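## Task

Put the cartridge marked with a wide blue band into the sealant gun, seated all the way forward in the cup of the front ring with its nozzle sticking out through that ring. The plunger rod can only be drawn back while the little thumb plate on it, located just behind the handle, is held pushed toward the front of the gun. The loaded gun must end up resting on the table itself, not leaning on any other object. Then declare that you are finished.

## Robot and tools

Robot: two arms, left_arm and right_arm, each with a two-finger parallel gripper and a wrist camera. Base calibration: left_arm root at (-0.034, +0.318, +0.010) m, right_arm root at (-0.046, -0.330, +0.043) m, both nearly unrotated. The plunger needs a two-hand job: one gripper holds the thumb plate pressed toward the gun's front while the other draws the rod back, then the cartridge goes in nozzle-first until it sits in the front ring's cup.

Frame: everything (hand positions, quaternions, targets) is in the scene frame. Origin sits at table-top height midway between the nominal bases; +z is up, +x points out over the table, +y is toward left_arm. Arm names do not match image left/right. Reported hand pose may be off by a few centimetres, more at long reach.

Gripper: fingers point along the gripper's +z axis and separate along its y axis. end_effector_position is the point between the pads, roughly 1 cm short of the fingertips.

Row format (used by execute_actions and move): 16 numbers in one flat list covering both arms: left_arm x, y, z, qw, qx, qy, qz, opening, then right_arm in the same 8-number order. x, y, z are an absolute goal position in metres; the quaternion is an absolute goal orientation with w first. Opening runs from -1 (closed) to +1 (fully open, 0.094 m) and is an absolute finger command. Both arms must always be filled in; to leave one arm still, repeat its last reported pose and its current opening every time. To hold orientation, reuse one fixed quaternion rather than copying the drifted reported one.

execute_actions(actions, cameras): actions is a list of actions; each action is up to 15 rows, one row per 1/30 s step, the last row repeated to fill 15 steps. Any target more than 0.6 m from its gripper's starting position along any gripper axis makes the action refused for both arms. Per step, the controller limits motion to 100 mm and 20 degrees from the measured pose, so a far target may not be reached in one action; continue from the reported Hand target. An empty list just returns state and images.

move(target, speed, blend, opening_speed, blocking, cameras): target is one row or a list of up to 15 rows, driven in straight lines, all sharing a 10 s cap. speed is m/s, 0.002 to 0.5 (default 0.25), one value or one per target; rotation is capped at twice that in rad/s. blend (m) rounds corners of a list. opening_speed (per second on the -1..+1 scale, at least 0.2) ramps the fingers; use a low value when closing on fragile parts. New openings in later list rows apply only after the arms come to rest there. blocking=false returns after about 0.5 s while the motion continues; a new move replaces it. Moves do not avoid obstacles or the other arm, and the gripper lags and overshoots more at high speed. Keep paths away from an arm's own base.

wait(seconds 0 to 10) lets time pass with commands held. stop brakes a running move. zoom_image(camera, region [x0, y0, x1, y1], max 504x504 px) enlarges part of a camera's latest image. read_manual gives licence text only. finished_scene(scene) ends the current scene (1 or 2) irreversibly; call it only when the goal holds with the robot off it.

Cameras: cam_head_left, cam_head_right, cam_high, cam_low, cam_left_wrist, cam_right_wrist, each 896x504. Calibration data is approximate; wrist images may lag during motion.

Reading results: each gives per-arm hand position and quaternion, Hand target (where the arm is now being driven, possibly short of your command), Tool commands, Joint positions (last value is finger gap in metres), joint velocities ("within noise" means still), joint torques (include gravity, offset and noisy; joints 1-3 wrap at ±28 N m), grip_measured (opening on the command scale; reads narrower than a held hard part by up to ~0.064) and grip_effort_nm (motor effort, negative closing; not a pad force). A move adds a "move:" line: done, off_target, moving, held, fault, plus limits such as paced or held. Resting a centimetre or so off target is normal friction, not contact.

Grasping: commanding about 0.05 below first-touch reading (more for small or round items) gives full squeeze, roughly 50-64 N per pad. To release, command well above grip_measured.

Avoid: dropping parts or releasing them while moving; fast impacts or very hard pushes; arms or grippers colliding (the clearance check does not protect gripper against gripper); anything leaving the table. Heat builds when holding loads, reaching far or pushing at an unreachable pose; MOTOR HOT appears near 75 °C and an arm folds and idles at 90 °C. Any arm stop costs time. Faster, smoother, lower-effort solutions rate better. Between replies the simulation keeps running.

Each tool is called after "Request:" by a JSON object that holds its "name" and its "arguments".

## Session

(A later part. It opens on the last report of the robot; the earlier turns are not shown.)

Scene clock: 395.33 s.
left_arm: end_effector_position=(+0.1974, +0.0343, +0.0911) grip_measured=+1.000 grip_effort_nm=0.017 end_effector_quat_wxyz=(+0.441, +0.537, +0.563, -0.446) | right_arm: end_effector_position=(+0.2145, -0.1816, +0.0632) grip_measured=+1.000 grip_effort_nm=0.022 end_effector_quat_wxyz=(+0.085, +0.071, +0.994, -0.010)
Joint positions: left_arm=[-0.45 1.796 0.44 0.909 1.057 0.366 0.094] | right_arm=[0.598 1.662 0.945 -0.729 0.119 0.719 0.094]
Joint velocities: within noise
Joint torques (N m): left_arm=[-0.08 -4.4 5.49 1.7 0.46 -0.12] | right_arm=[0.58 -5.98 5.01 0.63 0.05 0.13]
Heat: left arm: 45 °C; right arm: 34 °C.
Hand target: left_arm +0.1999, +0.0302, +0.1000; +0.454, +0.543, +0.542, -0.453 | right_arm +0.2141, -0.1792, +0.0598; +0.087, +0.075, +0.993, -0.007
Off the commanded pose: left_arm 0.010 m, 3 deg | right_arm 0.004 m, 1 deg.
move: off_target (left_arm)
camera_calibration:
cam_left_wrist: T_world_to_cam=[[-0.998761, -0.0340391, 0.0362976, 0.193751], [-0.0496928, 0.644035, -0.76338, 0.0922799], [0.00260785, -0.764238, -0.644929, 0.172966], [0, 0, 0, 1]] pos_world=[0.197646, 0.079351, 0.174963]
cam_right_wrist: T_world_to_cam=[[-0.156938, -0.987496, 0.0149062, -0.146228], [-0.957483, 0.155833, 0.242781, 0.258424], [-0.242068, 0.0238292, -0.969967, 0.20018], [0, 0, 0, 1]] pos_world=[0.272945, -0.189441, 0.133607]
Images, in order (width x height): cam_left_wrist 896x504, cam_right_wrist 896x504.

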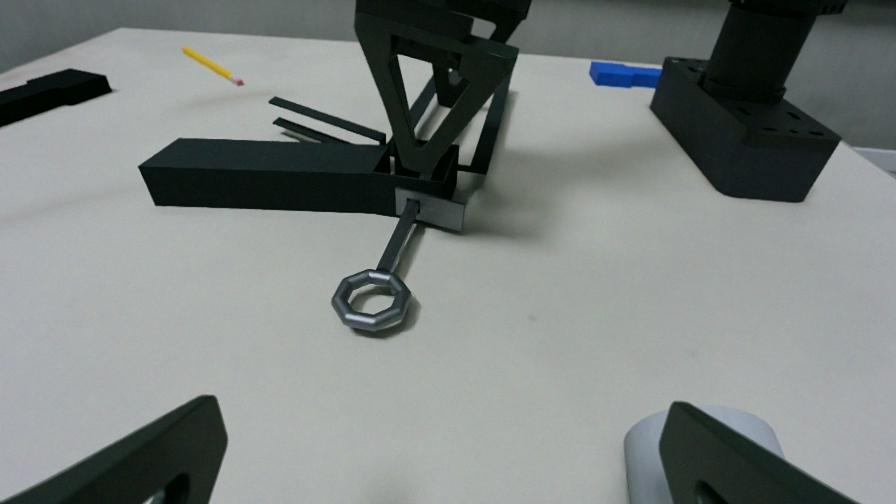

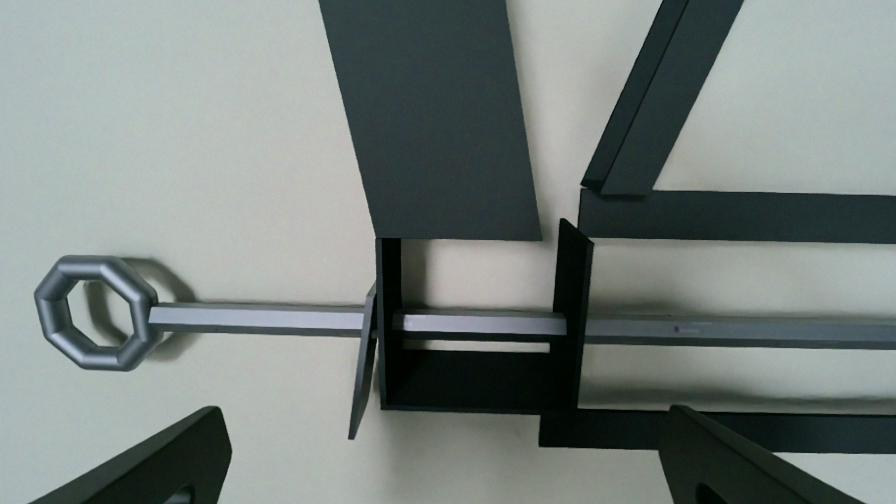

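Request:
{"name": "move", "arguments": {"target": [[0.2, 0.03, 0.10, 0.4545, 0.5417, 0.5417, -0.4545, 1, 0.212, -0.188, 0.05, 0.0869, 0.0799, 0.9930, -0.0070, 1],[0.2, 0.03, 0.10, 0.4545, 0.5417, 0.5417, -0.4545, 1, 0.212, -0.188, 0.027, 0.0869, 0.0799, 0.9930, -0.0070, 1]], "cameras": ["cam_left_wrist", "cam_right_wrist"], "speed": 0.06}}

Scene clock: 417.60 s.
left_arm: end_effector_position=(+0.1974, +0.0343, +0.0911) grip_measured=+1.000 grip_effort_nm=0.002 end_effector_quat_wxyz=(+0.441, +0.537, +0.564, -0.446) | right_arm: end_effector_position=(+0.2122, -0.1896, +0.0313) grip_measured=+1.000 grip_effort_nm=0.027 end_effector_quat_wxyz=(+0.087, +0.080, +0.993, -0.009)
Joint positions: left_arm=[-0.45 1.796 0.44 0.909 1.057 0.365 0.094] | right_arm=[0.579 1.708 0.848 -0.583 0.119 0.719 0.094]
Joint velocities: within noise
Joint torques (N m): left_arm=[-0.09 -4.41 5.56 1.76 0.47 -0.17] | right_arm=[-0.61 -5.87 4.6 0.64 0.02 0.01]
Heat: left arm: 45 °C; right arm: 33 °C.
Hand target: left_arm +0.1998, +0.0302, +0.0998; +0.453, +0.543, +0.542, -0.454 | right_arm +0.2129, -0.1908, +0.0274; +0.087, +0.085, +0.993, -0.008
Off the commanded pose: left_arm 0.010 m, 3 deg | right_arm 0.005 m, 0 deg.
move: off_target (left_arm)
camera_calibration:
cam_left_wrist: T_world_to_cam=[[-0.998694, -0.0343632, 0.0377954, 0.193613], [-0.0510465, 0.643998, -0.763323, 0.0925432], [0.00189005, -0.764255, -0.644911, 0.173107], [0, 0, 0, 1]] pos_world=[0.197757, 0.0793534, 0.174961]
cam_right_wrist: T_world_to_cam=[[-0.175124, -0.984463, 0.0128325, -0.149518], [-0.955078, 0.173033, 0.240594, 0.26802], [-0.239076, 0.0298778, -0.970541, 0.169331], [0, 0, 0, 1]] pos_world=[0.270279, -0.19863, 0.101777]
Images, in order (width x height): cam_left_wrist 896x504, cam_right_wrist 896x504.

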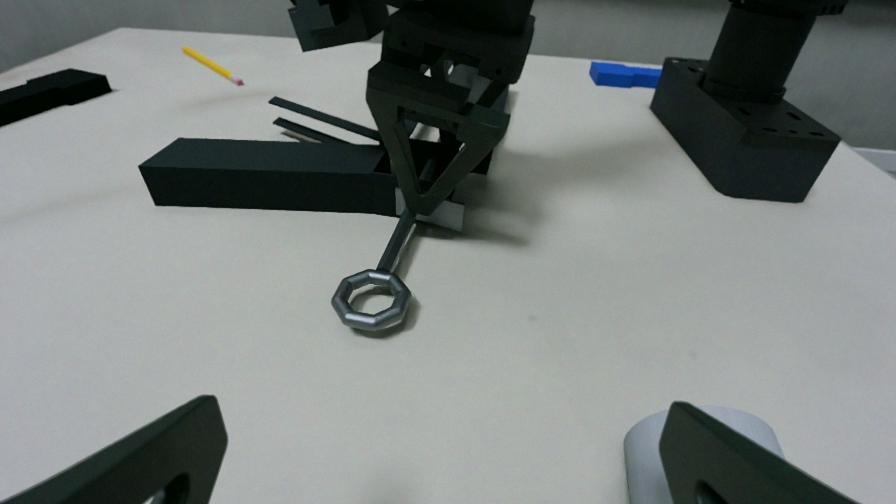

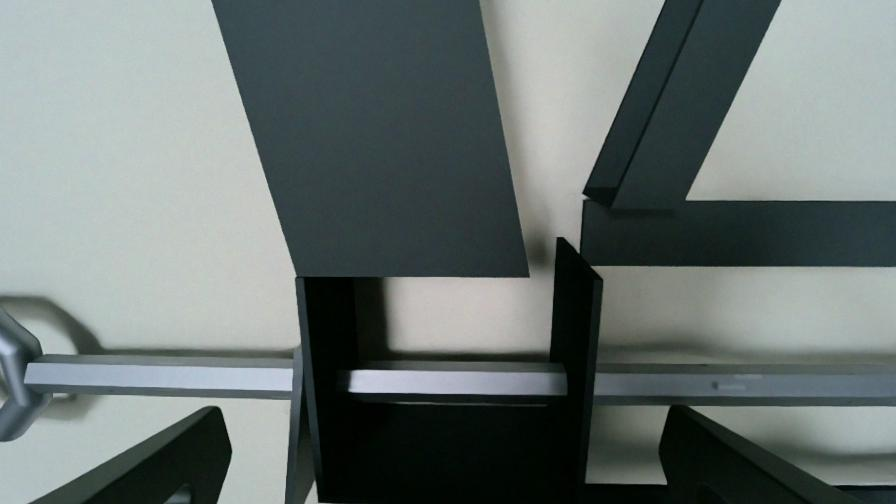

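Request:
{"name": "zoom_image", "arguments": {"camera": "cam_left_wrist", "region": [340, 100, 520, 240]}}

Request:
{"name": "zoom_image", "arguments": {"camera": "cam_right_wrist", "region": [180, 220, 460, 504]}}

Scaled by 2.800 from the camera's 896x504 image, which has a finer 1280x720 frame.

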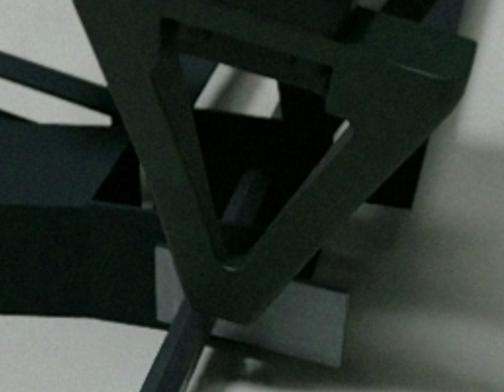

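Scaled by 1.775 from the camera's 896x504 image, which has a finer 1280x720 frame.

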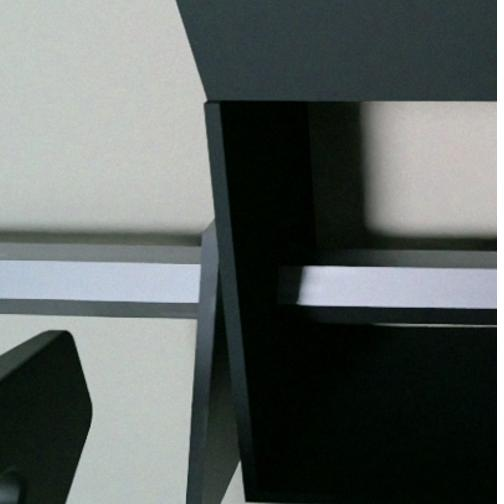

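Request:
{"name": "move", "arguments": {"target": [0.2, 0.03, 0.10, 0.4545, 0.5417, 0.5417, -0.4545, 1, 0.212, -0.188, 0.027, 0.0869, 0.0799, 0.9930, -0.0070, 0.2], "cameras": ["cam_left_wrist", "cam_right_wrist"], "opening_speed": 0.5}}

Request:
{"name": "zoom_image", "arguments": {"camera": "cam_left_wrist", "region": [340, 100, 520, 240]}}

Scene clock: 437.50 s.
left_arm: end_effector_position=(+0.1974, +0.0343, +0.0911) grip_measured=+1.000 grip_effort_nm=0.007 end_effector_quat_wxyz=(+0.441, +0.537, +0.564, -0.446) | right_arm: end_effector_position=(+0.2125, -0.1879, +0.0313) grip_measured=+0.209 grip_effort_nm=-0.457 end_effector_quat_wxyz=(+0.087, +0.079, +0.993, -0.006)
Joint positions: left_arm=[-0.45 1.796 0.44 0.909 1.057 0.365 0.094] | right_arm=[0.581 1.708 0.848 -0.578 0.115 0.719 0.057]
Joint velocities: within noise
Joint torques (N m): left_arm=[0.02 -4.45 5.42 1.76 0.51 -0.11] | right_arm=[0.23 -5.72 4.66 0.63 0.06 0.01]
Heat: left arm: 45 °C; right arm: 33 °C.
Hand target: left_arm +0.1998, +0.0302, +0.0998; +0.453, +0.543, +0.542, -0.454 | right_arm +0.2119, -0.1876, +0.0271; +0.087, +0.079, +0.993, -0.007
Off the commanded pose: left_arm 0.010 m, 3 deg | right_arm 0.004 m, 0 deg.
move: off_target (left_arm)
camera_calibration:
cam_left_wrist: T_world_to_cam=[[-0.998694, -0.0343632, 0.0377954, 0.193613], [-0.0510465, 0.643998, -0.763323, 0.0925432], [0.00189005, -0.764255, -0.644911, 0.173107], [0, 0, 0, 1]] pos_world=[0.197757, 0.0793534, 0.174961]
cam_right_wrist: T_world_to_cam=[[-0.173041, -0.984894, 0.00635943, -0.148116], [-0.955787, 0.169478, 0.24031, 0.267501], [-0.237757, 0.0355051, -0.970675, 0.170186], [0, 0, 0, 1]] pos_world=[0.270507, -0.197256, 0.101854]
Images, in order (width x height): cam_left_wrist 896x504, cam_right_wrist 896x504.

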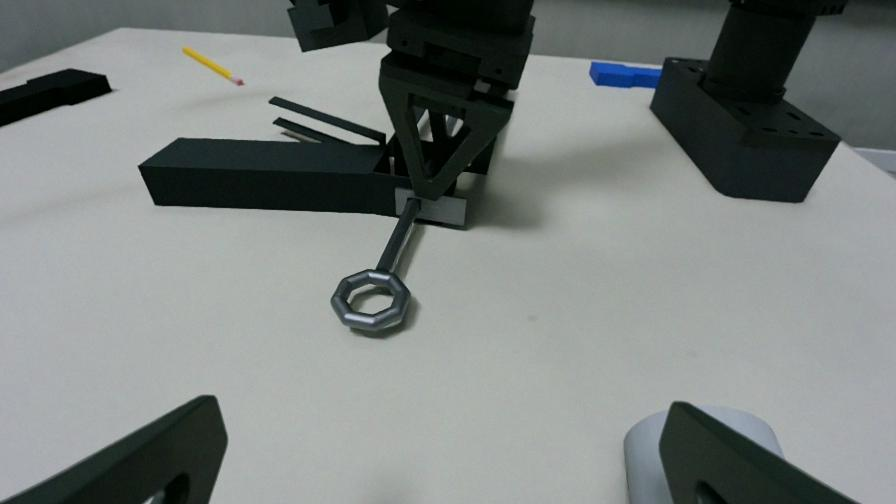

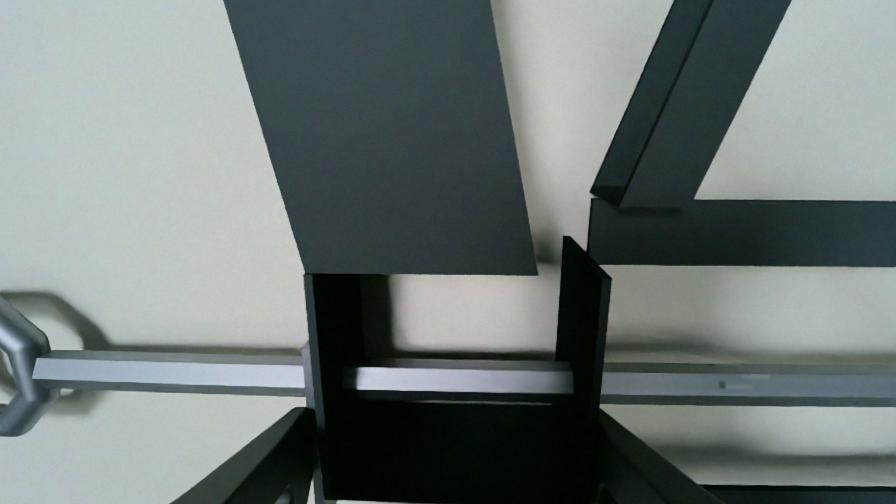

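Scaled by 2.800 from the camera's 896x504 image, which has a finer 1280x720 frame.

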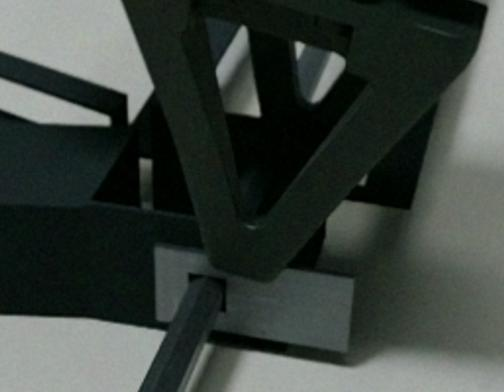

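Request:
{"name": "move", "arguments": {"target": [0.225, -0.01, 0.09, 0.2514, 0.6973, 0.6067, -0.2889, 0.2, 0.212, -0.188, 0.027, 0.0869, 0.0799, 0.9930, -0.0070, 0.1], "cameras": ["cam_left_wrist", "cam_right_wrist"], "opening_speed": 0.5}}

Request:
{"name": "zoom_image", "arguments": {"camera": "cam_right_wrist", "region": [180, 220, 660, 504]}}

Scene clock: 455.07 s.
left_arm: end_effector_position=(+0.2228, -0.0058, +0.0881) grip_measured=+0.202 grip_effort_nm=-0.095 end_effector_quat_wxyz=(+0.256, +0.692, +0.610, -0.290) | right_arm: end_effector_position=(+0.2127, -0.1883, +0.0313) grip_measured=+0.164 grip_effort_nm=-1.009 end_effector_quat_wxyz=(+0.087, +0.080, +0.993, -0.006)
Joint positions: left_arm=[-0.628 1.796 1.105 -0.421 0.675 0.903 0.056] | right_arm=[0.579 1.708 0.848 -0.578 0.115 0.719 0.055]
Joint velocities: within noise
Joint torques (N m): left_arm=[-0.32 -6.35 8.8 0.5 0.28 0.15] | right_arm=[0.1 -5.74 4.66 0.62 0.07 0.01]
Heat: left arm: 44 °C; right arm: 33 °C.
Hand target: left_arm +0.2246, -0.0084, +0.0889; +0.250, +0.697, +0.608, -0.288 | right_arm +0.2122, -0.1886, +0.0271; +0.087, +0.081, +0.993, -0.007
Off the commanded pose: left_arm 0.005 m, 1 deg | right_arm 0.004 m, 0 deg.
move: done
camera_calibration:
cam_left_wrist: T_world_to_cam=[[-0.993575, 0.113163, 0.00141808, 0.220638], [0.107404, 0.946815, -0.303325, 0.043309], [-0.0356679, -0.301224, -0.952886, 0.178703], [0, 0, 0, 1]] pos_world=[0.220943, -0.012144, 0.183107]
cam_right_wrist: T_world_to_cam=[[-0.174551, -0.984628, 0.00635943, -0.148097], [-0.955526, 0.170944, 0.24031, 0.267996], [-0.237703, 0.0358698, -0.970675, 0.170309], [0, 0, 0, 1]] pos_world=[0.27071, -0.197742, 0.101854]
Images, in order (width x height): cam_left_wrist 896x504, cam_right_wrist 896x504.

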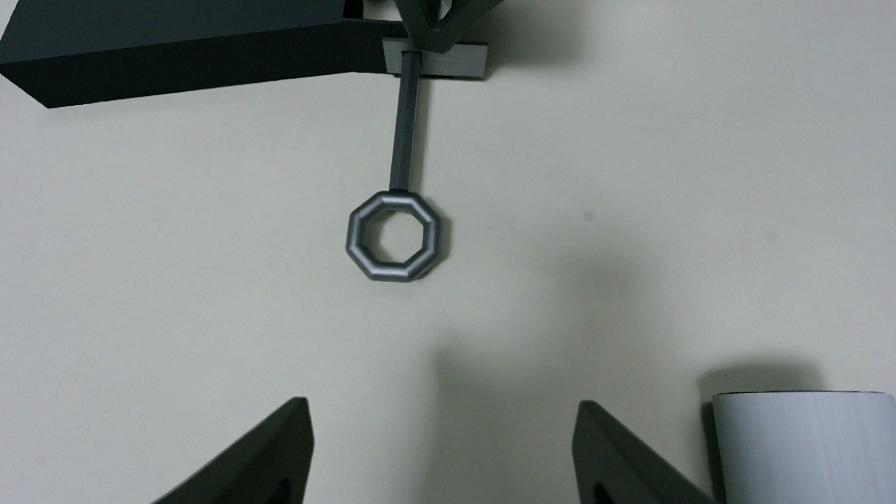

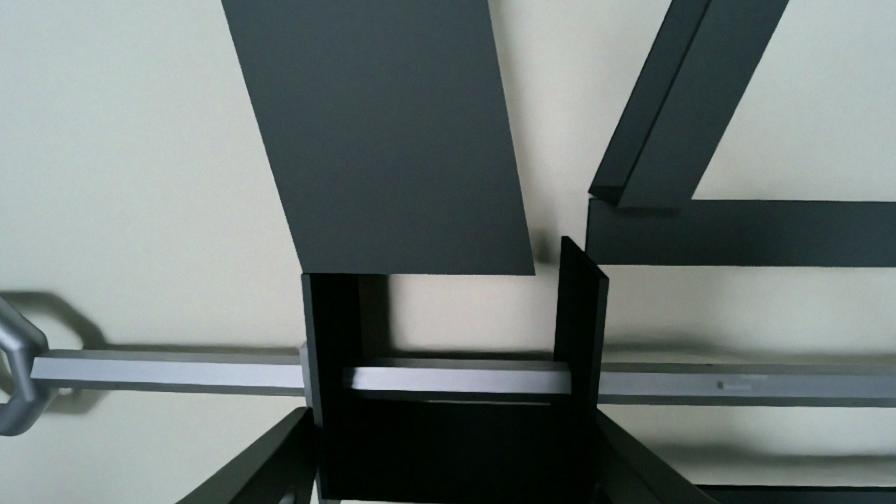

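Scaled by 1.050 from the camera's 896x504 image, which has a finer 1280x720 frame.

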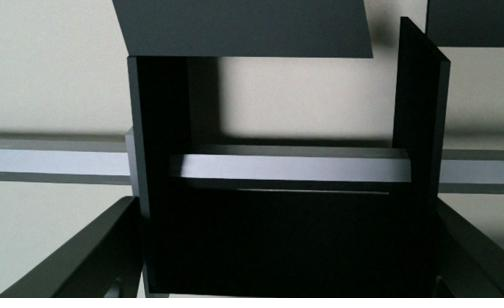

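Request:
{"name": "move", "arguments": {"target": [0.2355, -0.066, 0.05, 0.2514, 0.6973, 0.6067, -0.2889, 0.4, 0.212, -0.188, 0.027, 0.0869, 0.0799, 0.9930, -0.0070, 0.1], "cameras": ["cam_left_wrist", "cam_right_wrist"], "speed": 0.1}}

Scene clock: 472.40 s.
left_arm: end_effector_position=(+0.2221, -0.0522, +0.0440) grip_measured=+0.398 grip_effort_nm=0.129 end_effector_quat_wxyz=(+0.227, +0.699, +0.612, -0.292) | right_arm: end_effector_position=(+0.2127, -0.1883, +0.0313) grip_measured=+0.164 grip_effort_nm=-1.009 end_effector_quat_wxyz=(+0.087, +0.080, +0.993, -0.006)
Joint positions: left_arm=[-0.731 1.998 1.207 -0.326 0.629 0.822 0.066] | right_arm=[0.579 1.708 0.848 -0.578 0.115 0.719 0.055]
Joint velocities: within noise
Joint torques (N m): left_arm=[-0.51 -7.6 8.39 1.2 0.23 -0.12] | right_arm=[0.24 -5.74 4.66 0.62 0.06 0.01]
Heat: left arm: 41 °C; right arm: 33 °C.
Hand target: left_arm +0.2343, -0.0651, +0.0503; +0.252, +0.698, +0.605, -0.288 | right_arm +0.2119, -0.1881, +0.0271; +0.087, +0.080, +0.993, -0.007
Off the commanded pose: left_arm 0.020 m, 3 deg | right_arm 0.004 m, 0 deg.
move: off_target (left_arm)
camera_calibration:
cam_left_wrist: T_world_to_cam=[[-0.98981, 0.136526, 0.0404509, 0.223975], [0.121088, 0.956514, -0.265364, 0.0697668], [-0.0749209, -0.257762, -0.963299, 0.134165], [0, 0, 0, 1]] pos_world=[0.223296, -0.0627286, 0.138695]
cam_right_wrist: T_world_to_cam=[[-0.174551, -0.984628, 0.00635943, -0.148097], [-0.955526, 0.170944, 0.24031, 0.267996], [-0.237703, 0.0358698, -0.970675, 0.170309], [0, 0, 0, 1]] pos_world=[0.27071, -0.197742, 0.101854]
Images, in order (width x height): cam_left_wrist 896x504, cam_right_wrist 896x504.

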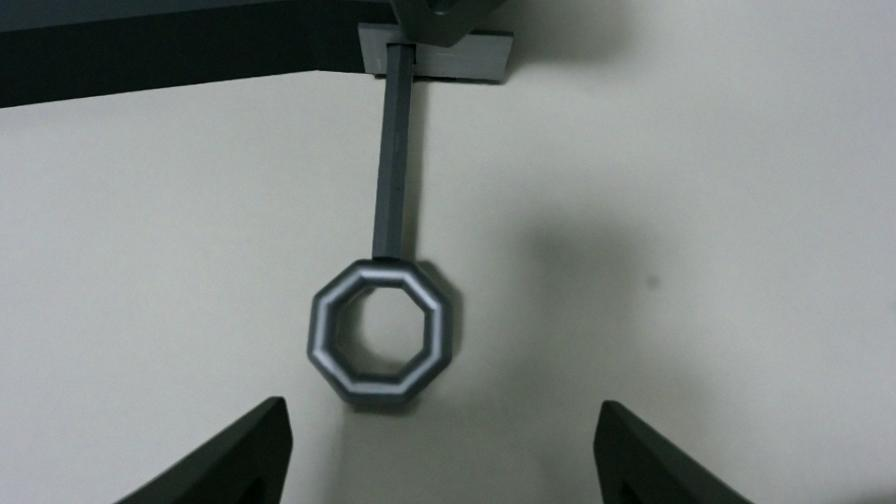

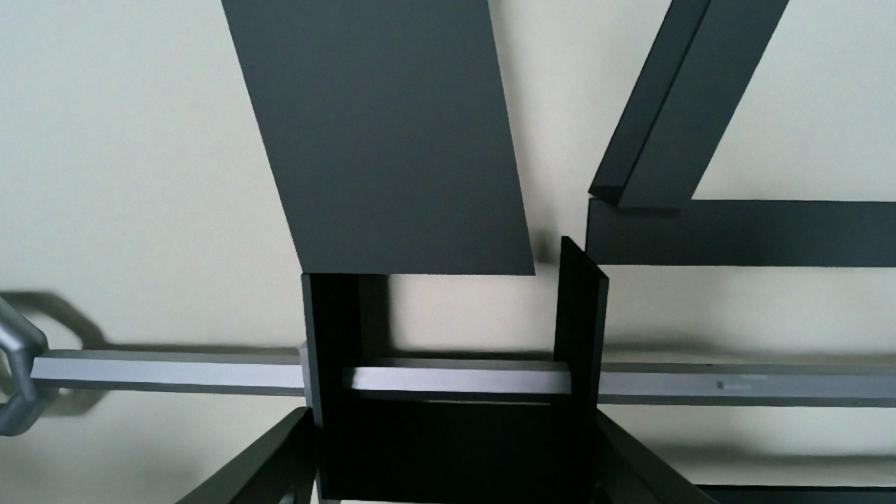

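Request:
{"name": "move", "arguments": {"target": [0.2385, -0.073, 0.035, 0.2514, 0.6973, 0.6067, -0.2889, 0.4, 0.212, -0.188, 0.027, 0.0869, 0.0799, 0.9930, -0.0070, 0.1], "cameras": ["cam_left_wrist"], "speed": 0.1}}

Scene clock: 483.47 s.
left_arm: end_effector_position=(+0.2286, -0.0574, +0.0298) grip_measured=+0.398 grip_effort_nm=0.120 end_effector_quat_wxyz=(+0.228, +0.696, +0.615, -0.291) | right_arm: end_effector_position=(+0.2127, -0.1883, +0.0313) grip_measured=+0.164 grip_effort_nm=-1.009 end_effector_quat_wxyz=(+0.087, +0.080, +0.993, -0.006)
Joint positions: left_arm=[-0.731 2.05 1.22 -0.28 0.626 0.809 0.066] | right_arm=[0.579 1.708 0.848 -0.578 0.115 0.719 0.055]
Joint velocities: within noise
Joint torques (N m): left_arm=[-0.73 -7.73 8.31 1.24 0.21 -0.14] | right_arm=[0.23 -5.74 4.66 0.62 0.06 0.01]
Heat: left arm: 41 °C; right arm: 33 °C.
Hand target: left_arm +0.2397, -0.0707, +0.0351; +0.252, +0.695, +0.608, -0.288 | right_arm +0.2119, -0.1881, +0.0271; +0.087, +0.080, +0.993, -0.007
Off the commanded pose: left_arm 0.019 m, 3 deg | right_arm 0.004 m, 0 deg.
move: off_target (left_arm)
camera_calibration:
cam_left_wrist: T_world_to_cam=[[-0.991082, 0.126377, 0.0422534, 0.231288], [0.110761, 0.957573, -0.266055, 0.0726327], [-0.074084, -0.259003, -0.963031, 0.119351], [0, 0, 0, 1]] pos_world=[0.230023, -0.0678684, 0.12449]
Images, in order (width x height): cam_left_wrist 896x504.

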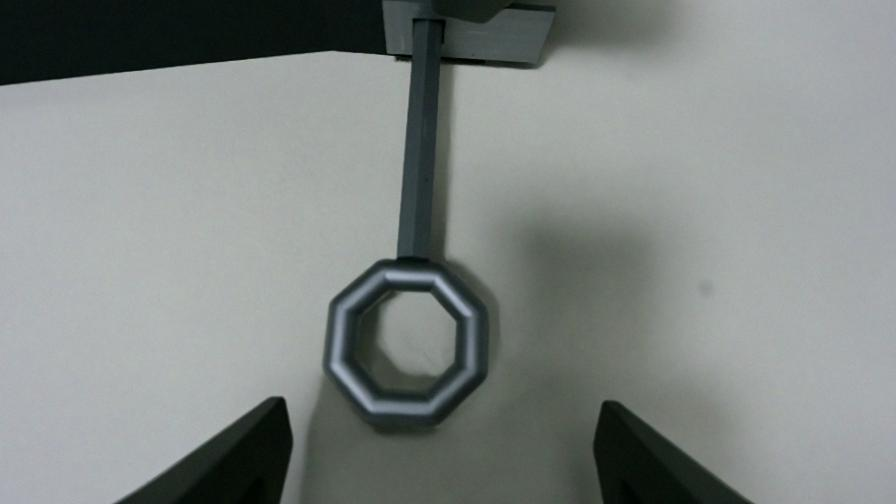

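Request:
{"name": "move", "arguments": {"target": [0.2445, -0.086, 0.023, 0.2514, 0.6973, 0.6067, -0.2889, 0.4, 0.212, -0.188, 0.027, 0.0869, 0.0799, 0.9930, -0.0070, 0.1], "cameras": ["cam_left_wrist"], "speed": 0.1}}

Scene clock: 492.10 s.
left_arm: end_effector_position=(+0.2347, -0.0722, +0.0204) grip_measured=+0.398 grip_effort_nm=0.115 end_effector_quat_wxyz=(+0.231, +0.697, +0.613, -0.291) | right_arm: end_effector_position=(+0.2127, -0.1883, +0.0313) grip_measured=+0.164 grip_effort_nm=-1.009 end_effector_quat_wxyz=(+0.087, +0.080, +0.993, -0.006)
Joint positions: left_arm=[-0.747 2.113 1.272 -0.254 0.62 0.796 0.066] | right_arm=[0.579 1.708 0.848 -0.578 0.115 0.719 0.055]
Joint velocities: within noise
Joint torques (N m): left_arm=[-0.55 -7.98 8.23 1.23 0.23 -0.16] | right_arm=[0.24 -5.75 4.66 0.62 0.06 0.01]
Heat: left arm: 41 °C; right arm: 33 °C.
Hand target: left_arm +0.2448, -0.0849, +0.0236; +0.252, +0.697, +0.607, -0.288 | right_arm +0.2119, -0.1881, +0.0271; +0.087, +0.080, +0.993, -0.007
Off the commanded pose: left_arm 0.017 m, 2 deg | right_arm 0.004 m, 0 deg.
move: off_target (left_arm)
camera_calibration:
cam_left_wrist: T_world_to_cam=[[-0.990777, 0.13062, 0.0360542, 0.239945], [0.1162, 0.955874, -0.269818, 0.08226], [-0.069707, -0.26314, -0.962236, 0.105538], [0, 0, 0, 1]] pos_world=[0.23553, -0.0822004, 0.115097]
Images, in order (width x height): cam_left_wrist 896x504.

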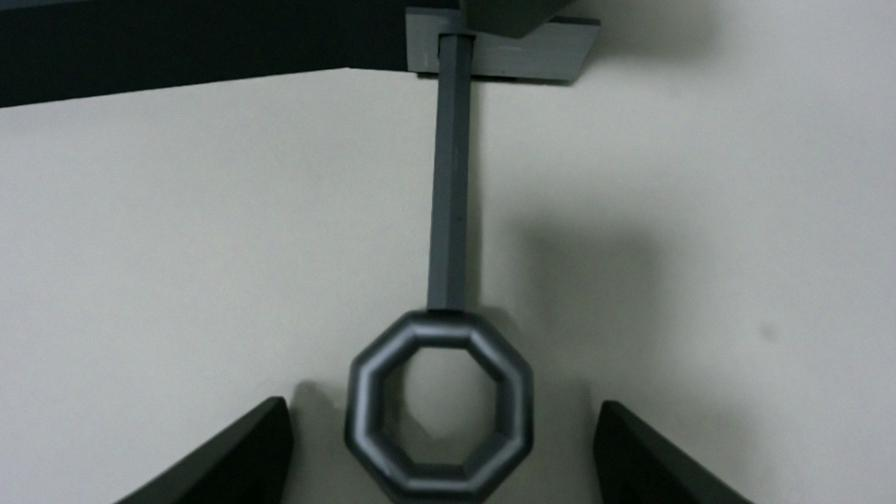

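Request:
{"name": "move", "arguments": {"target": [[0.2445, -0.084, 0.016, 0.2514, 0.6973, 0.6067, -0.2889, 0.4, 0.212, -0.188, 0.027, 0.0869, 0.0799, 0.9930, -0.0070, 0.1],[0.2445, -0.084, 0.016, 0.2514, 0.6973, 0.6067, -0.2889, -0.3, 0.212, -0.188, 0.027, 0.0869, 0.0799, 0.9930, -0.0070, 0.1]], "cameras": ["cam_left_wrist"], "speed": 0.1}}

Scene clock: 506.47 s.
left_arm: end_effector_position=(+0.2370, -0.0756, +0.0192) grip_measured=-0.237 grip_effort_nm=-1.018 end_effector_quat_wxyz=(+0.239, +0.698, +0.608, -0.291) | right_arm: end_effector_position=(+0.2130, -0.1881, +0.0314) grip_measured=+0.164 grip_effort_nm=-1.004 end_effector_quat_wxyz=(+0.088, +0.084, +0.993, -0.005)
Joint positions: left_arm=[-0.749 2.123 1.272 -0.226 0.622 0.796 0.036] | right_arm=[0.579 1.708 0.848 -0.577 0.115 0.727 0.055]
Joint velocities: within noise
Joint torques (N m): left_arm=[-0.42 -7.68 7.23 1.19 0.22 -0.09] | right_arm=[0.24 -5.75 4.66 0.6 0.06 0.01]
Heat: left arm: 40 °C; right arm: 32 °C.
Hand target: left_arm +0.2437, -0.0839, +0.0160; +0.251, +0.698, +0.606, -0.289 | right_arm +0.2118, -0.1881, +0.0271; +0.087, +0.084, +0.993, -0.007
Off the commanded pose: left_arm 0.012 m, 1 deg | right_arm 0.004 m, 0 deg.
move: off_target (left_arm); target 2's new opening was sent with left_arm's hand 0.012 m and 1 deg from that target
camera_calibration:
cam_left_wrist: T_world_to_cam=[[-0.990843, 0.13324, 0.0218432, 0.243212], [0.1218, 0.951874, -0.281247, 0.0835424], [-0.0582654, -0.276011, -0.959387, 0.0999129], [0, 0, 0, 1]] pos_world=[0.236631, -0.0843504, 0.114039]
Images, in order (width x height): cam_left_wrist 896x504.

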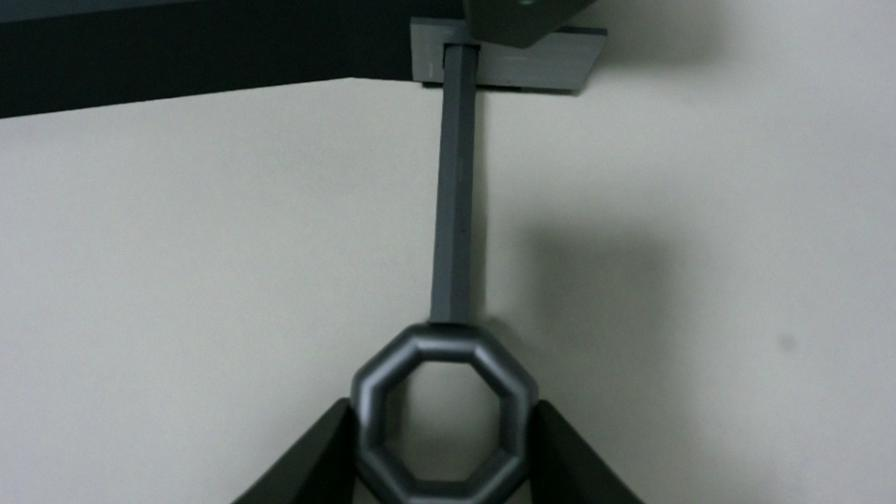

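Request:
{"name": "move", "arguments": {"target": [0.2435, -0.04, 0.018, 0.2514, 0.6973, 0.6067, -0.2889, -0.3, 0.212, -0.188, 0.027, 0.0869, 0.0799, 0.9930, -0.0070, 0.1], "cameras": ["cam_left_wrist", "cam_right_wrist"], "speed": 0.05}}

Scene clock: 523.93 s.
left_arm: end_effector_position=(+0.2367, -0.0645, +0.0182) grip_measured=-0.237 grip_effort_nm=-1.023 end_effector_quat_wxyz=(+0.258, +0.692, +0.597, -0.314) | right_arm: end_effector_position=(+0.2125, -0.1833, +0.0316) grip_measured=+0.162 grip_effort_nm=-1.004 end_effector_quat_wxyz=(+0.090, +0.079, +0.993, -0.002)
Joint positions: left_arm=[-0.711 2.106 1.194 -0.139 0.689 0.814 0.036] | right_arm=[0.593 1.708 0.848 -0.569 0.113 0.731 0.055]
Joint velocities: within noise
Joint torques (N m): left_arm=[2.65 -12.49 3.38 0.39 0.06 0.53] | right_arm=[-0.05 -5.76 4.67 0.53 0.06 -0.1]
Heat: left arm: 40 °C; right arm: 32 °C.
Hand target: left_arm +0.2393, -0.0438, +0.0186; +0.250, +0.695, +0.606, -0.296 | right_arm +0.2102, -0.1853, +0.0271; +0.086, +0.076, +0.993, -0.006
Off the commanded pose: left_arm 0.025 m, 3 deg | right_arm 0.007 m, 1 deg.
move: off_target (left_arm)
camera_calibration:
cam_left_wrist: T_world_to_cam=[[-0.989709, 0.141687, 0.0200076, 0.241792], [0.126394, 0.931175, -0.341961, 0.0713246], [-0.067082, -0.335913, -0.939501, 0.0998732], [0, 0, 0, 1]] pos_world=[0.236988, -0.0671257, 0.113383]
cam_right_wrist: T_world_to_cam=[[-0.172656, -0.984977, -0.00318022, -0.143362], [-0.957559, 0.167091, 0.234866, 0.266746], [-0.230807, 0.0435963, -0.972022, 0.170337], [0, 0, 0, 1]] pos_world=[0.269988, -0.193205, 0.102465]
Images, in order (width x height): cam_left_wrist 896x504, cam_right_wrist 896x504.

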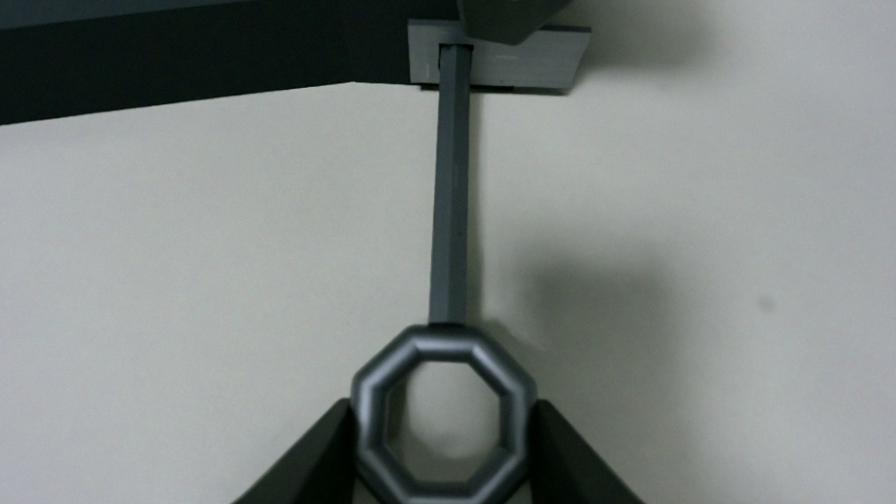

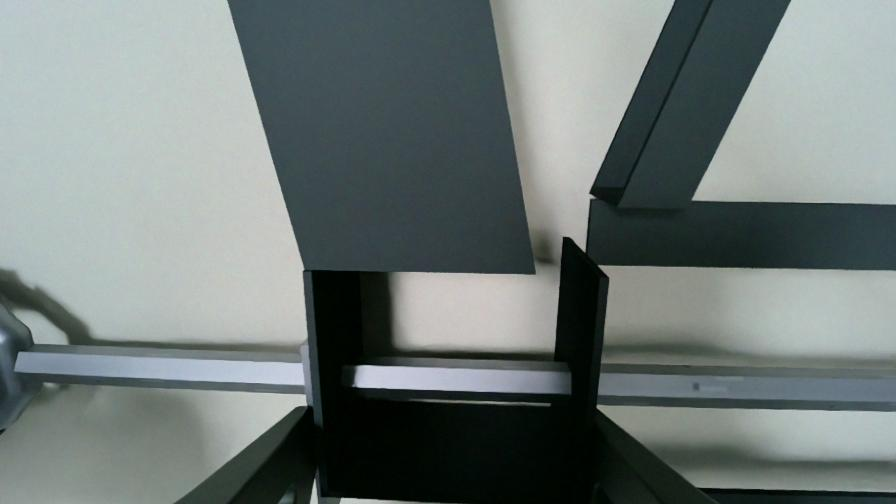

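Request:
{"name": "move", "arguments": {"target": [0.2485, 0.0, 0.022, 0.2514, 0.6973, 0.6067, -0.2889, -0.3, 0.212, -0.188, 0.027, 0.0869, 0.0799, 0.9930, -0.0070, 0.1], "cameras": ["cam_left_wrist", "cam_right_wrist"], "speed": 0.05}}

Scene clock: 534.97 s.
left_arm: end_effector_position=(+0.2448, -0.0260, +0.0172) grip_measured=-0.237 grip_effort_nm=-1.018 end_effector_quat_wxyz=(+0.265, +0.694, +0.593, -0.312) | right_arm: end_effector_position=(+0.2128, -0.1831, +0.0316) grip_measured=+0.162 grip_effort_nm=-1.009 end_effector_quat_wxyz=(+0.091, +0.080, +0.993, -0.001)
Joint positions: left_arm=[-0.617 2.06 1.117 -0.165 0.734 0.928 0.036] | right_arm=[0.593 1.708 0.848 -0.567 0.113 0.733 0.055]
Joint velocities: within noise
Joint torques (N m): left_arm=[3.29 -12.88 3.79 0.04 0.02 0.55] | right_arm=[-0.92 -5.78 4.71 0.53 0.08 -0.14]
Heat: left arm: 38 °C; right arm: 32 °C.
Hand target: left_arm +0.2478, -0.0019, +0.0213; +0.253, +0.695, +0.607, -0.291 | right_arm +0.2121, -0.1879, +0.0272; +0.087, +0.080, +0.993, -0.007
Off the commanded pose: left_arm 0.027 m, 4 deg | right_arm 0.007 m, 1 deg.
move: off_target (left_arm)
camera_calibration:
cam_left_wrist: T_world_to_cam=[[-0.989427, 0.144968, 0.00423938, 0.244659], [0.134388, 0.927425, -0.349032, 0.0322181], [-0.0545301, -0.344772, -0.937101, 0.109093], [0, 0, 0, 1]] pos_world=[0.243691, -0.0277352, 0.11244]
cam_right_wrist: T_world_to_cam=[[-0.174137, -0.984711, -0.00450667, -0.142699], [-0.957612, 0.168274, 0.2338, 0.267262], [-0.229467, 0.0450287, -0.972274, 0.170437], [0, 0, 0, 1]] pos_world=[0.270194, -0.193165, 0.102583]
Images, in order (width x height): cam_left_wrist 896x504, cam_right_wrist 896x504.

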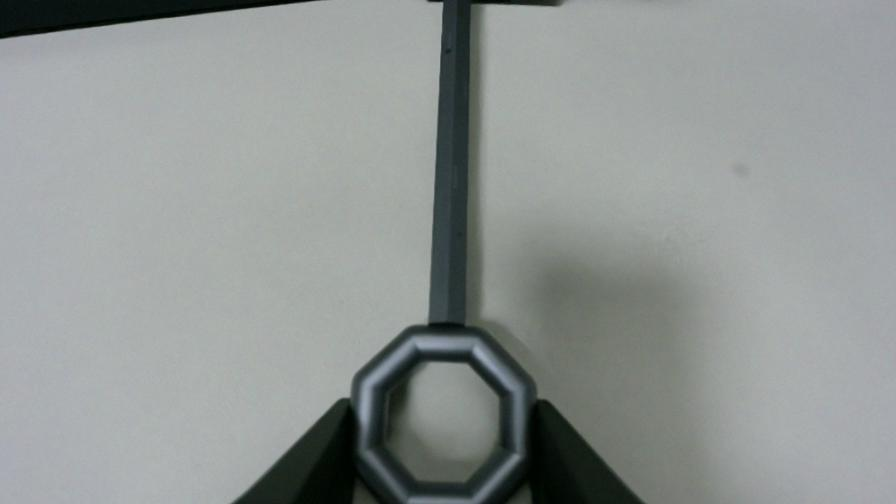

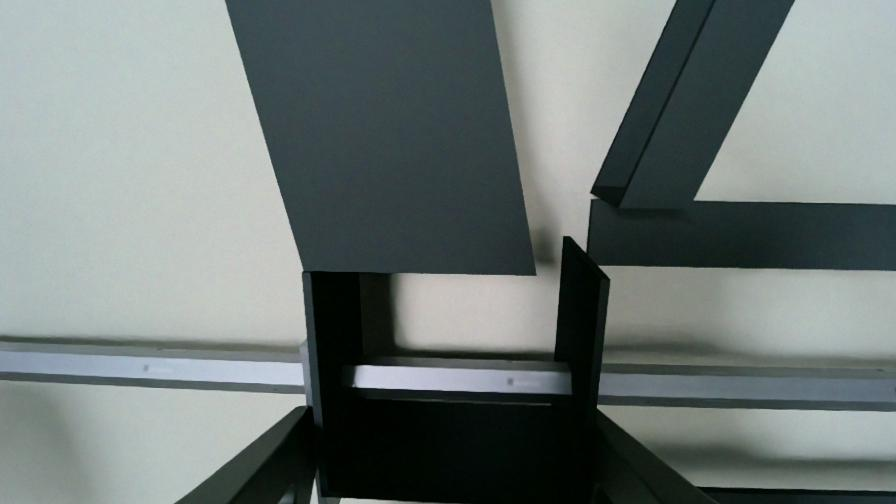

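Request:
{"name": "move", "arguments": {"target": [0.263, 0.09, 0.024, 0.2514, 0.6973, 0.6067, -0.2889, -0.3, 0.212, -0.188, 0.027, 0.0869, 0.0799, 0.9930, -0.0070, 0.1], "speed": 0.05}}

Scene clock: 545.13 s.
left_arm: end_effector_position=(+0.2630, +0.0662, +0.0182) grip_measured=-0.237 grip_effort_nm=-1.009 end_effector_quat_wxyz=(+0.264, +0.690, +0.597, -0.311) | right_arm: end_effector_position=(+0.2198, -0.1781, +0.0346) grip_measured=+0.159 grip_effort_nm=-1.004 end_effector_quat_wxyz=(+0.104, +0.076, +0.992, +0.009)
Joint positions: left_arm=[-0.364 2.004 1.063 -0.398 0.816 1.248 0.036] | right_arm=[0.593 1.705 0.853 -0.541 0.112 0.722 0.054]
Joint velocities: within noise
Joint torques (N m): left_arm=[3.38 -11.99 4.19 -0.18 -0.01 0.62] | right_arm=[-0.91 -5.65 4.46 0.29 0.08 -0.1]
Heat: left arm: 37 °C; right arm: 32 °C.
Hand target: left_arm +0.2631, +0.0875, +0.0242; +0.255, +0.695, +0.607, -0.290 | right_arm +0.2120, -0.1877, +0.0275; +0.087, +0.076, +0.993, -0.007
Off the commanded pose: left_arm 0.025 m, 3 deg | right_arm 0.015 m, 3 deg.
move: off_target (left_arm, right_arm)
camera_calibration:
cam_left_wrist: T_world_to_cam=[[-0.990823, 0.134816, 0.0097029, 0.250216], [0.123143, 0.929967, -0.346407, -0.0526511], [-0.0557246, -0.342033, -0.938034, 0.142891], [0, 0, 0, 1]] pos_world=[0.262366, 0.0641041, 0.11337]
cam_right_wrist: T_world_to_cam=[[-0.163089, -0.986254, -0.0265417, -0.138555], [-0.965418, 0.153982, 0.210377, 0.272437], [-0.203399, 0.0599341, -0.97726, 0.171822], [0, 0, 0, 1]] pos_world=[0.275367, -0.188899, 0.106923]

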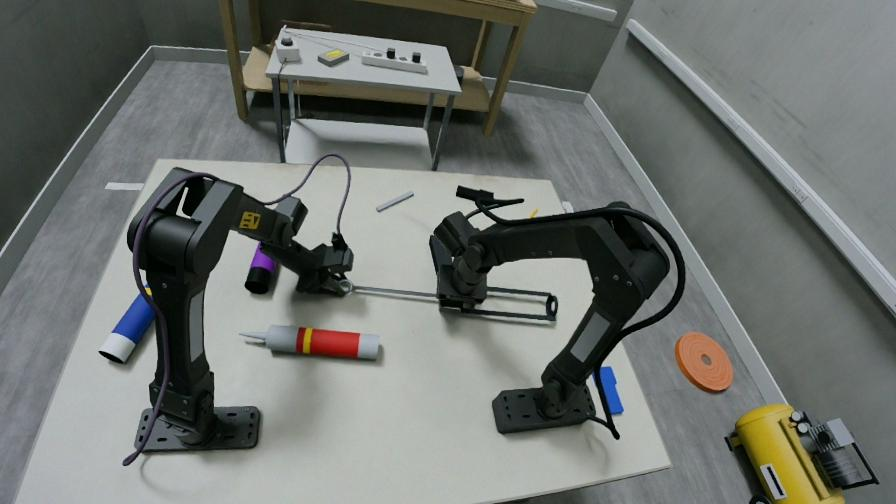

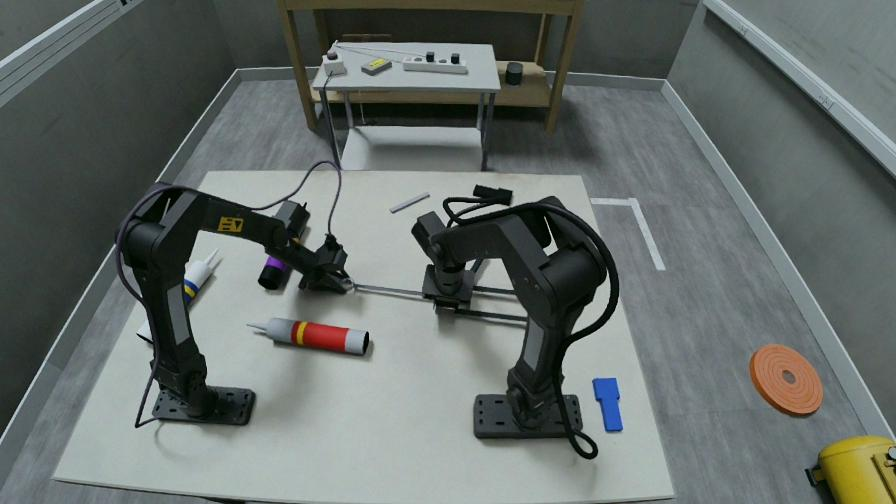

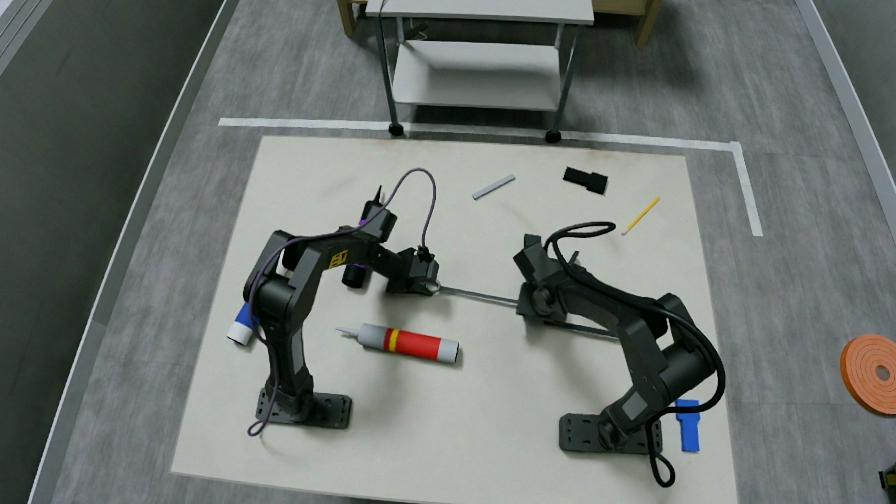

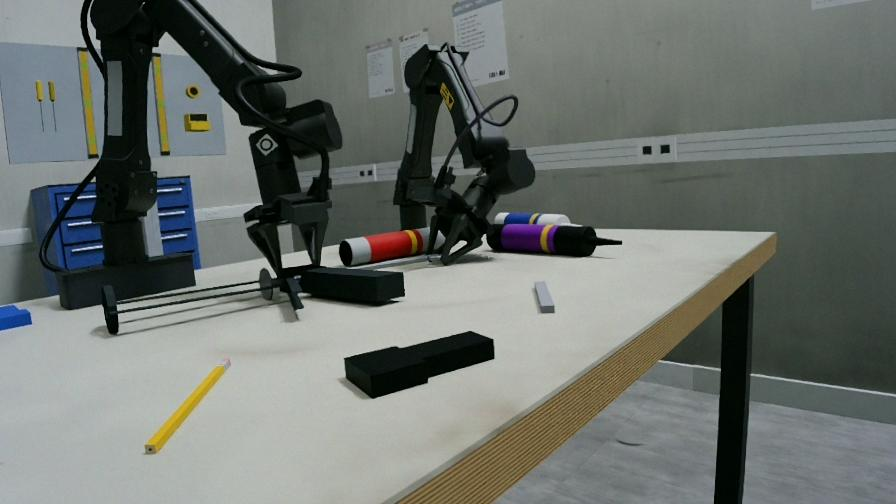

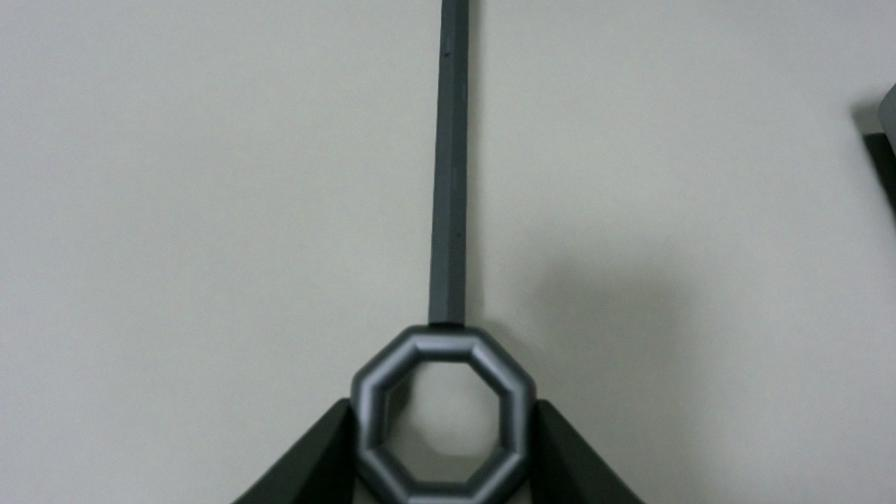

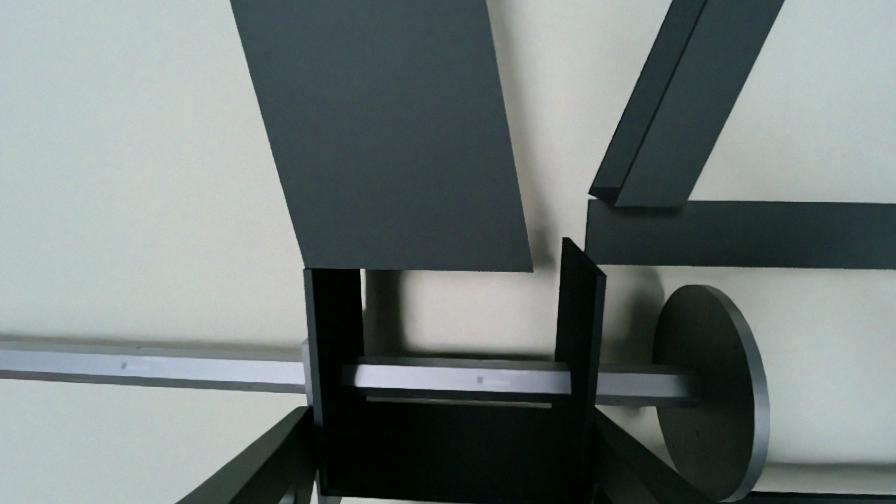

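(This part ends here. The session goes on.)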